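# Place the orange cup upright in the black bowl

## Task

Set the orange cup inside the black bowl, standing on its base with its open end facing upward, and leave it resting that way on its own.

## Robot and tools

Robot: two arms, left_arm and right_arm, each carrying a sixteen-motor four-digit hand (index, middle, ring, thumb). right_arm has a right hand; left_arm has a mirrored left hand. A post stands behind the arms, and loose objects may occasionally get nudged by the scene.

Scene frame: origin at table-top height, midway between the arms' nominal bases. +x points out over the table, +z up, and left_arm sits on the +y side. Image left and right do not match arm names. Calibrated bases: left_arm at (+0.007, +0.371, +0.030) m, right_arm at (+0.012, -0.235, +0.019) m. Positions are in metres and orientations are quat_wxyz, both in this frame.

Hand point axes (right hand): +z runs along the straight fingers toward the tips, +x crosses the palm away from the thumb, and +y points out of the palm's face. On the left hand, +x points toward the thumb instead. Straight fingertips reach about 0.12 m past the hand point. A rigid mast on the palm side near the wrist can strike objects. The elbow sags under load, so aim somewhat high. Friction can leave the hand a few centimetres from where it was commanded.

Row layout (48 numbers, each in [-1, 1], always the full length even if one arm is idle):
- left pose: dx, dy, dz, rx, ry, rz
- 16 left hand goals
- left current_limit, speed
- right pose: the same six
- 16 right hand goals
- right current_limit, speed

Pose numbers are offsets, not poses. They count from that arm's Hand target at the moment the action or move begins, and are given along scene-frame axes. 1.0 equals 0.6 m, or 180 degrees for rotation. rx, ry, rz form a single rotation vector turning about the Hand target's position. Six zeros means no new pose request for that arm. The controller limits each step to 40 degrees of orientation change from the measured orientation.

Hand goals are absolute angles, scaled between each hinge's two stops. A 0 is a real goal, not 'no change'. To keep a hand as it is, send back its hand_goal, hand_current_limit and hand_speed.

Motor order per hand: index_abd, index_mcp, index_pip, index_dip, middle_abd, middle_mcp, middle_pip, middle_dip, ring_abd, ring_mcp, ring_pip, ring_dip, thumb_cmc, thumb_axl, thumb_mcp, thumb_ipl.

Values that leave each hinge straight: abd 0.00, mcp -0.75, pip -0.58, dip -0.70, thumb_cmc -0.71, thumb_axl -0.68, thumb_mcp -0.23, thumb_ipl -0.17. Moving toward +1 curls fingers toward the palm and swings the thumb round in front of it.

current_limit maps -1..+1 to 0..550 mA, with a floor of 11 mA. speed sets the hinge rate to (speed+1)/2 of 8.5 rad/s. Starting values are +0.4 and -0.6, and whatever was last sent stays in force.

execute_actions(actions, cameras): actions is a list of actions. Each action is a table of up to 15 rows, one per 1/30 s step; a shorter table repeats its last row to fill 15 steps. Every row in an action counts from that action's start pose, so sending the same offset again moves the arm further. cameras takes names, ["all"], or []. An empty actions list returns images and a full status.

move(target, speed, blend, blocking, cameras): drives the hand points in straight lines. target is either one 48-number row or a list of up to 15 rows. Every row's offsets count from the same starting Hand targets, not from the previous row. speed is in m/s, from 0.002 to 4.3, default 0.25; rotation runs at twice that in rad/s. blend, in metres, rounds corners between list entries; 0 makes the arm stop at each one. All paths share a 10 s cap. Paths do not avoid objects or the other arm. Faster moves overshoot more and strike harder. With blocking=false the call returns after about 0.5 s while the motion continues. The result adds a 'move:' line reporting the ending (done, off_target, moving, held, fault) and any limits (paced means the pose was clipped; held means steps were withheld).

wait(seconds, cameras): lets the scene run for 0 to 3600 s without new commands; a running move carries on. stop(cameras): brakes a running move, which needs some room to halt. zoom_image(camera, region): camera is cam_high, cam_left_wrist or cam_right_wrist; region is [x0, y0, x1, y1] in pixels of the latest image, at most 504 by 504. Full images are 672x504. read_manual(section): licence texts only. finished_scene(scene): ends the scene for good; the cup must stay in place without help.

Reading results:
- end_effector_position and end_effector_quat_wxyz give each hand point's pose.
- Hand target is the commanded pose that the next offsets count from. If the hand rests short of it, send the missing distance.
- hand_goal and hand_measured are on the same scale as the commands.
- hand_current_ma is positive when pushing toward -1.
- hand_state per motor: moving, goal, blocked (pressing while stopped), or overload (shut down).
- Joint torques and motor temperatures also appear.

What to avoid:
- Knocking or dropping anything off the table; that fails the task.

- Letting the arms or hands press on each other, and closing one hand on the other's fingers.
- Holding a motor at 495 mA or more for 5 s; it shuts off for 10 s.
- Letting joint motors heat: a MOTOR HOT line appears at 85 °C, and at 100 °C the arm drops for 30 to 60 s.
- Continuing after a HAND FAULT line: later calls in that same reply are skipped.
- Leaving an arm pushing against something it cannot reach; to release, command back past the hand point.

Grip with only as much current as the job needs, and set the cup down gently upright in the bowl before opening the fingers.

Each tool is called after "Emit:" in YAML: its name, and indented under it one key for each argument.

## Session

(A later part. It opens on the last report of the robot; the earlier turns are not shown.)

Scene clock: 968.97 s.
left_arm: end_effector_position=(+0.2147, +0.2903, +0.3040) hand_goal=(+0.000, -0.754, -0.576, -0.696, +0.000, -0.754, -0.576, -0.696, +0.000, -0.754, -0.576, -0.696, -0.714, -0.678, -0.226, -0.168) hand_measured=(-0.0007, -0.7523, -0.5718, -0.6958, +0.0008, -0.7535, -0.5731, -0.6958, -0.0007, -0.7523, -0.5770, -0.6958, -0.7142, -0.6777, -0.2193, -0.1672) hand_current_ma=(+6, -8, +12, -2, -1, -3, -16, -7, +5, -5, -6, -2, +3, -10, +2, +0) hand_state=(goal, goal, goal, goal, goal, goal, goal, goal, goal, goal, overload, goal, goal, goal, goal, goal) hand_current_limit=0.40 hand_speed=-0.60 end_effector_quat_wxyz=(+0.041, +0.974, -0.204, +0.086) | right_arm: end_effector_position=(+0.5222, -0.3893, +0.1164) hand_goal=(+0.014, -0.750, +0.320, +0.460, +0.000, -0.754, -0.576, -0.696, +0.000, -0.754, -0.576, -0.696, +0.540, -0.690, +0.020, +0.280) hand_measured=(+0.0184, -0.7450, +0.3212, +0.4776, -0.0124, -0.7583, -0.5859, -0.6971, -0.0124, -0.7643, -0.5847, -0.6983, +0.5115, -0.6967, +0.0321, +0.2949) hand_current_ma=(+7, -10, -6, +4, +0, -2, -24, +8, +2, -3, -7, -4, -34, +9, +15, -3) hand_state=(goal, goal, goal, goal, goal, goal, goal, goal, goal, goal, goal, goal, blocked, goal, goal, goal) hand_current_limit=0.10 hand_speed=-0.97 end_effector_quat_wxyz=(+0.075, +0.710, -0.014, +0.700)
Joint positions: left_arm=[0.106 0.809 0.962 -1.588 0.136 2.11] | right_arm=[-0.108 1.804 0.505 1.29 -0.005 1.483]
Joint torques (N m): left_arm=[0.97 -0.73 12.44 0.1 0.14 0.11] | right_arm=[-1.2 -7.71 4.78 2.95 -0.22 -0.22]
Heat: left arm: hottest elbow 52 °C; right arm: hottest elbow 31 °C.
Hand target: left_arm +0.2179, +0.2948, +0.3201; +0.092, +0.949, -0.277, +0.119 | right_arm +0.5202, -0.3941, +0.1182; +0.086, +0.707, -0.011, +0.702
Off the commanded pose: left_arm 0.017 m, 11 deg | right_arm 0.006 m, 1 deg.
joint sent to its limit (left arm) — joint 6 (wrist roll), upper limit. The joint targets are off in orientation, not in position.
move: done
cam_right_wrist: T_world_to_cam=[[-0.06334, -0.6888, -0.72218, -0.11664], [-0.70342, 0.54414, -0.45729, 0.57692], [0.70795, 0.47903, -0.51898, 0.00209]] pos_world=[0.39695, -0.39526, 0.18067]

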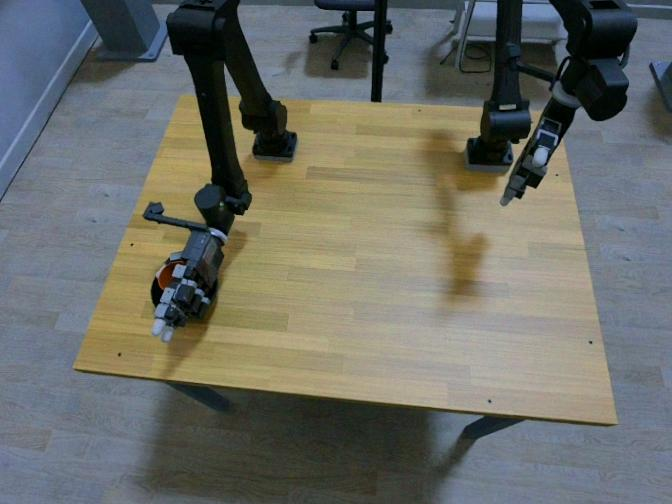

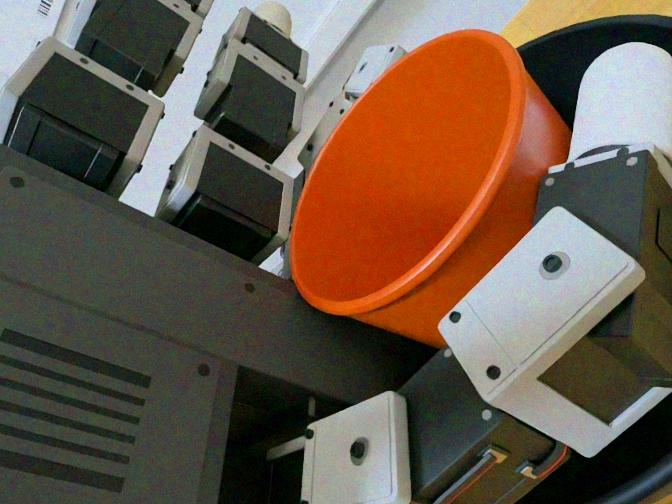

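Emit:
move:
  target:
    - [0,0,0,0,0,0, 0,-0.754,-0.576,-0.696,0,-0.754,-0.576,-0.696,0,-0.754,-0.576,-0.696,-0.714,-0.678,-0.226,-0.168,0.4,-0.6, 0,0,0,0,0,0, 0.015,-0.754,0.22,0.26,0,-0.754,-0.576,-0.696,0,-0.754,-0.576,-0.696,0.54,-0.69,-0.06,0.1,0.2,-0.93]
  speed: 0.03
  cameras: ["cam_high","cam_right_wrist"]

Emit:
zoom_image:
  camera: "cam_high"
  region: [130, 230, 240, 340]

Scene clock: 992.47 s.
left_arm: end_effector_position=(+0.2147, +0.2903, +0.3040) hand_goal=(+0.000, -0.754, -0.576, -0.696, +0.000, -0.754, -0.576, -0.696, +0.000, -0.754, -0.576, -0.696, -0.714, -0.678, -0.226, -0.168) hand_measured=(-0.0007, -0.7535, -0.5718, -0.6958, -0.0007, -0.7523, -0.5744, -0.6958, +0.0008, -0.7523, -0.5770, -0.6958, -0.7142, -0.6777, -0.2193, -0.1681) hand_current_ma=(-7, +0, +11, -9, +4, -3, -8, +3, +13, -2, -7, +6, -2, +4, +1, +9) hand_state=(goal, goal, goal, goal, goal, goal, goal, goal, goal, goal, overload, goal, goal, goal, goal, goal) hand_current_limit=0.40 hand_speed=-0.60 end_effector_quat_wxyz=(+0.041, +0.974, -0.204, +0.086) | right_arm: end_effector_position=(+0.5224, -0.3890, +0.1164) hand_goal=(+0.014, -0.754, +0.220, +0.260, +0.000, -0.754, -0.576, -0.696, +0.000, -0.754, -0.576, -0.696, +0.540, -0.690, -0.060, +0.100) hand_measured=(+0.0184, -0.7414, +0.2468, +0.2776, -0.0139, -0.7583, -0.5872, -0.6983, -0.0109, -0.7643, -0.5847, -0.6983, +0.5090, -0.6967, -0.0461, +0.1139) hand_current_ma=(+14, -2, +6, +16, -3, -9, -28, -16, -10, -20, -13, +1, -32, +2, +21, +27) hand_state=(goal, goal, blocked, goal, goal, goal, goal, goal, goal, goal, goal, goal, blocked, goal, goal, goal) hand_current_limit=0.20 hand_speed=-0.93 end_effector_quat_wxyz=(+0.075, +0.710, -0.013, +0.700)
Joint positions: left_arm=[0.106 0.809 0.962 -1.588 0.136 2.11] | right_arm=[-0.108 1.804 0.505 1.29 -0.006 1.483]
Joint torques (N m): left_arm=[0.91 -0.73 12.44 0.1 0.13 0.11] | right_arm=[-1.2 -7.65 4.77 2.95 -0.22 -0.22]
Heat: left arm: hottest elbow 52 °C; right arm: hottest elbow 31 °C.
Hand target: left_arm +0.2179, +0.2948, +0.3201; +0.092, +0.949, -0.277, +0.119 | right_arm +0.5202, -0.3941, +0.1182; +0.086, +0.707, -0.011, +0.702
Off the commanded pose: left_arm 0.017 m, 11 deg | right_arm 0.006 m, 1 deg.
joint sent to its limit (left arm) — joint 6 (wrist roll), upper limit. The joint targets are off in orientation, not in position.
move: done
cam_right_wrist: T_world_to_cam=[[-0.06231, -0.68886, -0.72221, -0.11699], [-0.70424, 0.5431, -0.45726, 0.57691], [0.70722, 0.48012, -0.51897, 0.00261]] pos_world=[0.39715, -0.39516, 0.18067]

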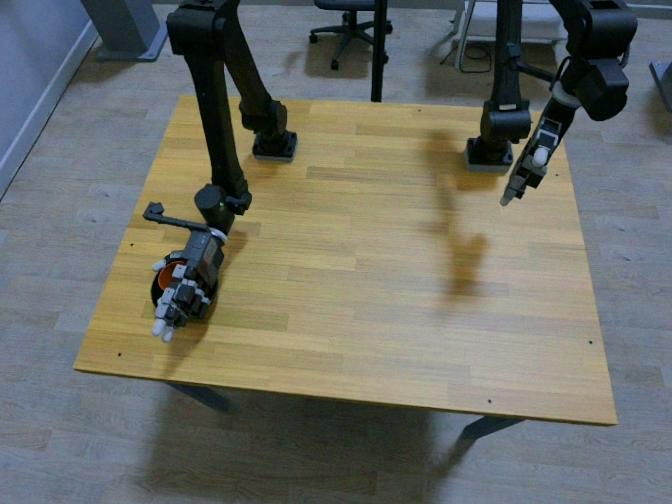

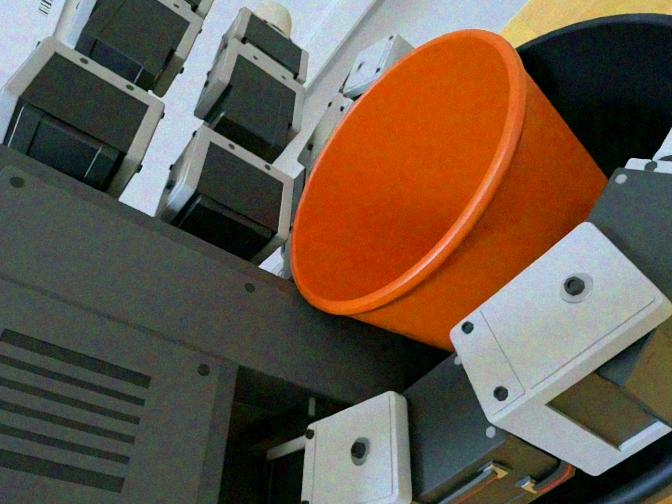

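Scaled by 4.582.

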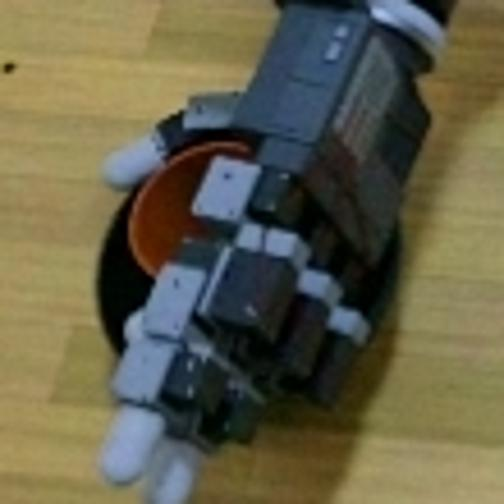

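Emit:
move:
  target:
    - [0,0,0,0,0,0, 0,-0.754,-0.576,-0.696,0,-0.754,-0.576,-0.696,0,-0.754,-0.576,-0.696,-0.714,-0.678,-0.226,-0.168,0.4,-0.6, 0.002,0.013,0.007,0,0,0, 0.015,-0.754,0.22,0.26,0,-0.754,-0.576,-0.696,0,-0.754,-0.576,-0.696,0.54,-0.68,-0.5,-0.168,0.4,-0.9]
    - [0,0,0,0,0,0, 0,-0.754,-0.576,-0.696,0,-0.754,-0.576,-0.696,0,-0.754,-0.576,-0.696,-0.714,-0.678,-0.226,-0.168,0.4,-0.6, 0.002,0.013,0.007,0,0,0, 0.0,-0.754,-0.576,-0.696,0,-0.754,-0.576,-0.696,0,-0.754,-0.576,-0.696,0.54,-0.68,-0.5,-0.168,0.4,-0.88]
  speed: 0.03
  cameras: ["cam_high","cam_right_wrist"]

Emit:
zoom_image:
  camera: "cam_high"
  region: [130, 230, 240, 340]

Scene clock: 1014.03 s.
left_arm: end_effector_position=(+0.2147, +0.2903, +0.3040) hand_goal=(+0.000, -0.754, -0.576, -0.696, +0.000, -0.754, -0.576, -0.696, +0.000, -0.754, -0.576, -0.696, -0.714, -0.678, -0.226, -0.168) hand_measured=(+0.0008, -0.7535, -0.5718, -0.6958, -0.0007, -0.7523, -0.5731, -0.6958, -0.0007, -0.7523, -0.5770, -0.6958, -0.7142, -0.6777, -0.2203, -0.1672) hand_current_ma=(-5, -4, +16, +3, +3, -8, -2, -9, +5, +13, -10, +5, +6, -4, -3, +5) hand_state=(goal, goal, goal, goal, goal, goal, goal, goal, goal, goal, overload, goal, goal, goal, goal, goal) hand_current_limit=0.40 hand_speed=-0.60 end_effector_quat_wxyz=(+0.041, +0.974, -0.204, +0.086) | right_arm: end_effector_position=(+0.5196, -0.3925, +0.1165) hand_goal=(+0.000, -0.754, -0.576, -0.696, +0.000, -0.754, -0.576, -0.696, +0.000, -0.754, -0.576, -0.696, +0.540, -0.680, -0.500, -0.168) hand_measured=(+0.0066, -0.7402, -0.5552, -0.6805, -0.0139, -0.7583, -0.5859, -0.6983, -0.0124, -0.7655, -0.5847, -0.6983, +0.5052, -0.6830, -0.4845, -0.1538) hand_current_ma=(-11, +13, -3, +11, -4, -10, +0, +11, -16, -3, -16, +1, -28, -3, +20, +5) hand_state=(goal, goal, blocked, goal, goal, goal, goal, goal, goal, goal, goal, goal, blocked, goal, goal, goal) hand_current_limit=0.40 hand_speed=-0.88 end_effector_quat_wxyz=(+0.084, +0.710, -0.022, +0.699)
Joint positions: left_arm=[0.106 0.809 0.962 -1.588 0.136 2.11] | right_arm=[-0.106 1.804 0.505 1.29 0.021 1.483]
Joint torques (N m): left_arm=[0.91 -0.67 12.44 0.1 0.13 0.11] | right_arm=[0.56 -8.88 4.75 2.35 -0.07 -0.21]
Heat: left arm: hottest elbow 52 °C; right arm: hottest elbow 31 °C.
Hand target: left_arm +0.2179, +0.2948, +0.3201; +0.092, +0.949, -0.277, +0.119 | right_arm +0.5214, -0.3864, +0.1224; +0.086, +0.707, -0.011, +0.702
Off the commanded pose: left_arm 0.017 m, 11 deg | right_arm 0.009 m, 1 deg.
joint sent to its limit (left arm) — joint 6 (wrist roll), upper limit. The joint targets are off in orientation, not in position.
move: done
cam_right_wrist: T_world_to_cam=[[-0.08005, -0.68722, -0.72202, -0.10968], [-0.69009, 0.5609, -0.45735, 0.57651], [0.71928, 0.46165, -0.51915, -0.00733]] pos_world=[0.39434, -0.39535, 0.18067]

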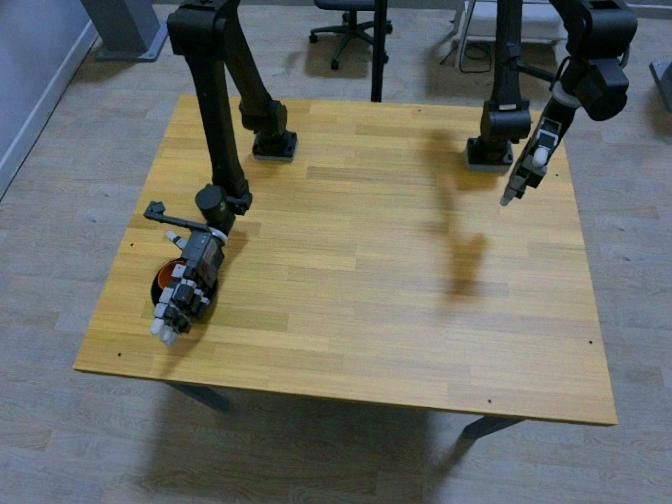

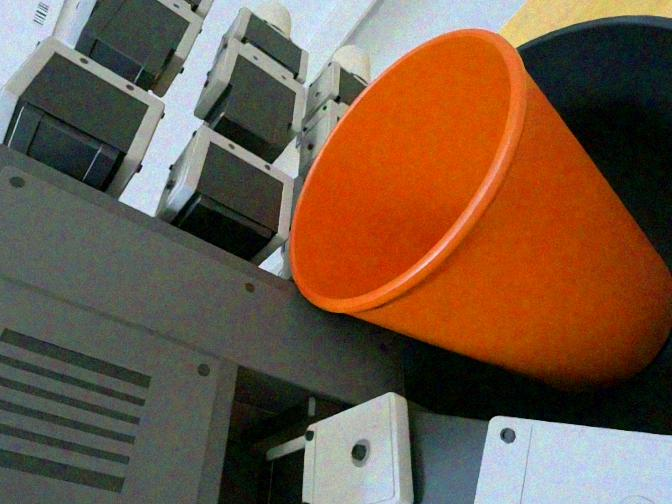

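Scaled by 4.582.

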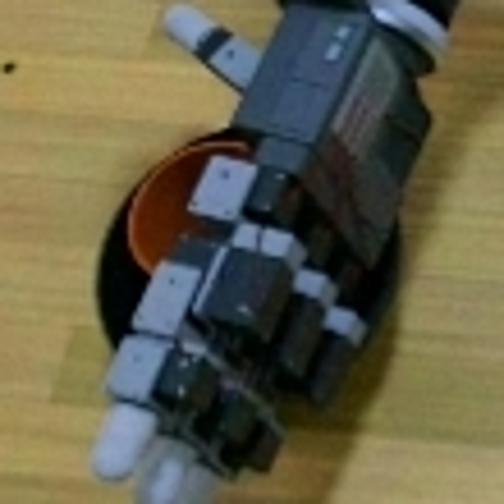

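Emit:
move:
  target:
    - [0,0,0,0,0,0, 0,-0.754,-0.576,-0.696,0,-0.754,-0.576,-0.696,0,-0.754,-0.576,-0.696,-0.714,-0.678,-0.226,-0.168,0.4,-0.6, 0.008,0.042,0.01,0,0,0, 0.0,-0.754,-0.576,-0.696,0,-0.754,-0.576,-0.696,0,-0.754,-0.576,-0.696,0.54,-0.68,-0.5,-0.168,0.4,-0.88]
  speed: 0.04
  cameras: ["cam_high","cam_right_wrist"]

Emit:
zoom_image:
  camera: "cam_high"
  region: [130, 230, 240, 340]

Scene clock: 1026.63 s.
left_arm: end_effector_position=(+0.2147, +0.2903, +0.3040) hand_goal=(+0.000, -0.754, -0.576, -0.696, +0.000, -0.754, -0.576, -0.696, +0.000, -0.754, -0.576, -0.696, -0.714, -0.678, -0.226, -0.168) hand_measured=(+0.0008, -0.7535, -0.5718, -0.6958, +0.0008, -0.7535, -0.5731, -0.6958, +0.0008, -0.7535, -0.5757, -0.6958, -0.7142, -0.6777, -0.2193, -0.1681) hand_current_ma=(-5, -5, +11, -5, +5, -1, -3, -18, +13, +0, +5, -2, +9, -4, -2, +7) hand_state=(goal, goal, goal, goal, goal, goal, goal, goal, goal, goal, overload, goal, goal, goal, goal, goal) hand_current_limit=0.40 hand_speed=-0.60 end_effector_quat_wxyz=(+0.041, +0.974, -0.204, +0.086) | right_arm: end_effector_position=(+0.5237, -0.3640, +0.1183) hand_goal=(+0.000, -0.754, -0.576, -0.696, +0.000, -0.754, -0.576, -0.696, +0.000, -0.754, -0.576, -0.696, +0.540, -0.680, -0.500, -0.168) hand_measured=(-0.0095, -0.7498, -0.5654, -0.6856, -0.0139, -0.7643, -0.5859, -0.6983, -0.0124, -0.7643, -0.5847, -0.6983, +0.5052, -0.6841, -0.4855, -0.1548) hand_current_ma=(-1, +3, +3, -5, +1, +4, -19, +5, -18, -18, -13, +10, -36, +18, +28, +1) hand_state=(goal, goal, goal, goal, goal, goal, goal, goal, goal, goal, goal, goal, blocked, goal, goal, goal) hand_current_limit=0.40 hand_speed=-0.88 end_effector_quat_wxyz=(+0.079, +0.712, -0.017, +0.698)
Joint positions: left_arm=[0.106 0.809 0.962 -1.588 0.136 2.11] | right_arm=[-0.031 1.793 0.505 1.274 0.083 1.483]
Joint torques (N m): left_arm=[0.91 -0.67 12.45 0.12 0.13 0.11] | right_arm=[0.26 -9.52 5.44 1.87 -0.04 -0.2]
Motor temperatures (°C): left_arm=[28 26 53 28 26 26] | right_arm=[29 30 31 28 29 27]
Heat: left arm: hottest elbow 53 °C; right arm: hottest elbow 31 °C.
Hand target: left_arm +0.2179, +0.2948, +0.3201; +0.092, +0.949, -0.277, +0.119 | right_arm +0.5262, -0.3612, +0.1284; +0.086, +0.707, -0.011, +0.702
Off the commanded pose: left_arm 0.017 m, 11 deg | right_arm 0.011 m, 1 deg.
joint sent to its limit (left arm) — joint 6 (wrist roll), upper limit. The joint targets are off in orientation, not in position.
move: off_target (right_arm)
cam_right_wrist: T_world_to_cam=[[-0.07361, -0.68851, -0.72148, -0.09232], [-0.69976, 0.55112, -0.45454, 0.56535], [0.71058, 0.4714, -0.52236, -0.01397]] pos_world=[0.39874, -0.36856, 0.18307]

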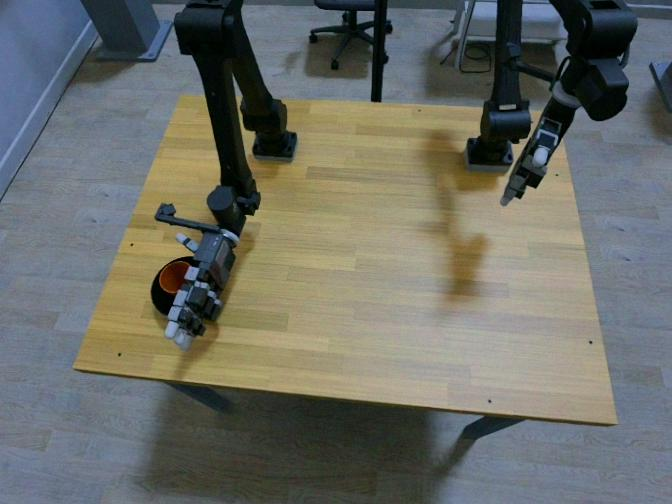

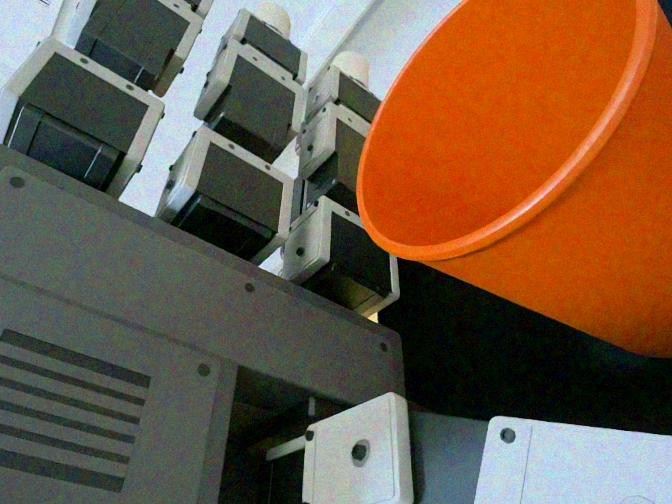

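Scaled by 4.582.

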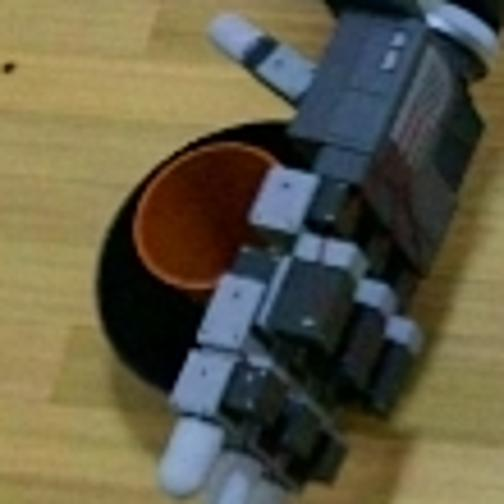

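Emit:
move:
  target:
    - [0,0,0,0,0,0, 0,-0.754,-0.576,-0.696,0,-0.754,-0.576,-0.696,0,-0.754,-0.576,-0.696,-0.714,-0.678,-0.226,-0.168,0.4,-0.6, 0.0,0.06,0.06,0,0,0, 0.0,-0.754,-0.576,-0.696,0,-0.754,-0.576,-0.696,0,-0.754,-0.576,-0.696,0.54,-0.68,-0.5,-0.168,0.4,-0.6]
    - [0,0,0,0,0,0, 0,-0.754,-0.576,-0.696,0,-0.754,-0.576,-0.696,0,-0.754,-0.576,-0.696,-0.714,-0.678,-0.226,-0.168,0.4,-0.6, 0.0,0.25,0.2,0,0,0, 0.0,-0.754,-0.576,-0.696,0,-0.754,-0.576,-0.696,0,-0.754,-0.576,-0.696,0.54,-0.68,-0.5,-0.168,0.4,-0.6]
  speed: [0.06,0.12]
  blend: [0.01,0]
  cameras: ["cam_high","cam_right_wrist"]

Emit:
zoom_image:
  camera: "cam_high"
  region: [130, 230, 240, 340]

Scene clock: 1044.50 s.
left_arm: end_effector_position=(+0.2147, +0.2903, +0.3040) hand_goal=(+0.000, -0.754, -0.576, -0.696, +0.000, -0.754, -0.576, -0.696, +0.000, -0.754, -0.576, -0.696, -0.714, -0.678, -0.226, -0.168) hand_measured=(+0.0008, -0.7523, -0.5718, -0.6958, +0.0008, -0.7535, -0.5731, -0.6958, -0.0007, -0.7523, -0.5770, -0.6958, -0.7142, -0.6777, -0.2193, -0.1672) hand_current_ma=(-16, -14, +7, -1, +0, -5, +0, -6, +20, -8, +0, +4, -2, -11, +4, +13) hand_state=(goal, goal, goal, goal, goal, goal, goal, goal, goal, goal, overload, goal, goal, goal, goal, goal) hand_current_limit=0.40 hand_speed=-0.60 end_effector_quat_wxyz=(+0.041, +0.974, -0.204, +0.086) | right_arm: end_effector_position=(+0.5163, -0.2163, +0.2252) hand_goal=(+0.000, -0.754, -0.576, -0.696, +0.000, -0.754, -0.576, -0.696, +0.000, -0.754, -0.576, -0.696, +0.540, -0.680, -0.500, -0.168) hand_measured=(-0.0095, -0.7511, -0.5667, -0.6830, -0.0124, -0.7643, -0.5859, -0.6971, -0.0124, -0.7655, -0.5847, -0.6971, +0.5052, -0.6841, -0.4865, -0.1548) hand_current_ma=(+12, -7, +3, +9, +4, -25, -19, -2, -11, -5, -6, +7, -12, +24, +7, -4) hand_state=(goal, goal, goal, goal, goal, goal, goal, goal, goal, goal, goal, goal, blocked, goal, goal, goal) hand_current_limit=0.40 hand_speed=-0.60 end_effector_quat_wxyz=(+0.084, +0.720, -0.009, +0.689)
Joint positions: left_arm=[0.106 0.809 0.962 -1.588 0.136 2.11] | right_arm=[0.379 1.439 0.596 0.8 0.489 1.483]
Joint torques (N m): left_arm=[0.91 -0.73 12.44 0.1 0.13 0.12] | right_arm=[0.03 -7.65 11.89 1.72 0 -0.21]
Heat: left arm: hottest elbow 53 °C; right arm: hottest shoulder 31 °C.
Hand target: left_arm +0.2179, +0.2948, +0.3201; +0.092, +0.949, -0.277, +0.119 | right_arm +0.5262, -0.2111, +0.2485; +0.085, +0.706, -0.011, +0.702
Off the commanded pose: left_arm 0.017 m, 11 deg | right_arm 0.026 m, 2 deg.
joint sent to its limit (left arm) — joint 6 (wrist roll), upper limit. The joint targets are off in orientation, not in position.
move: off_target (right_arm)
cam_right_wrist: T_world_to_cam=[[-0.08983, -0.69999, -0.70848, 0.08885], [-0.71391, 0.54126, -0.44426, 0.53023], [0.69445, 0.46588, -0.54835, -0.00951]] pos_world=[0.39313, -0.22037, 0.29329]

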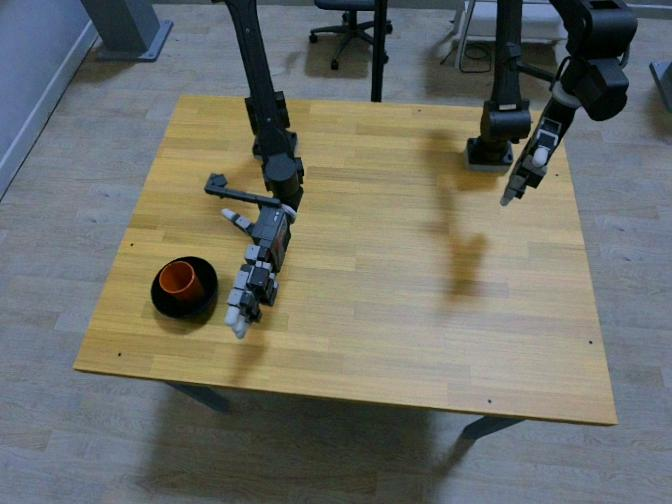

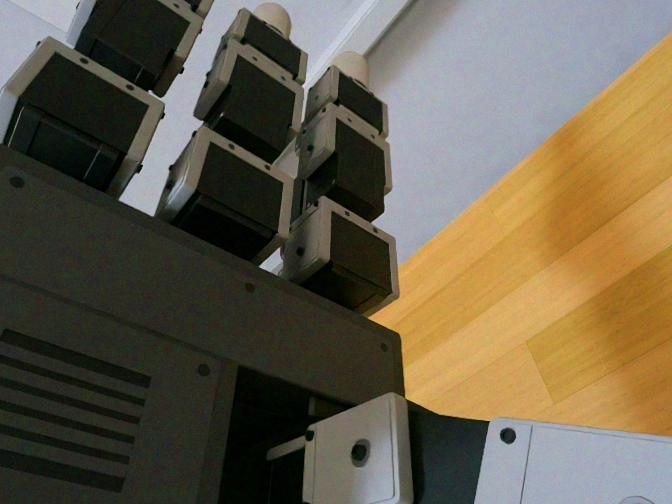

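Scaled by 4.582.

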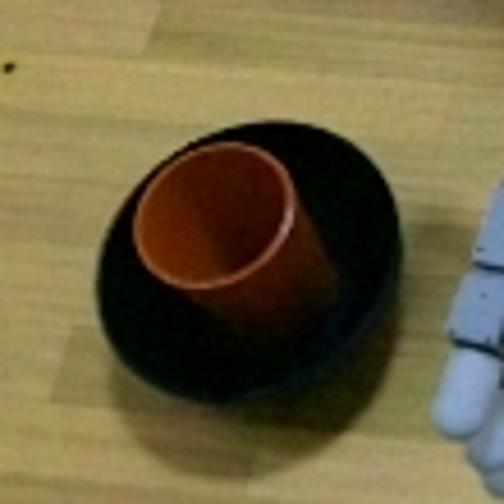

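Emit:
finished_scene:

The scene is finished: the task was done.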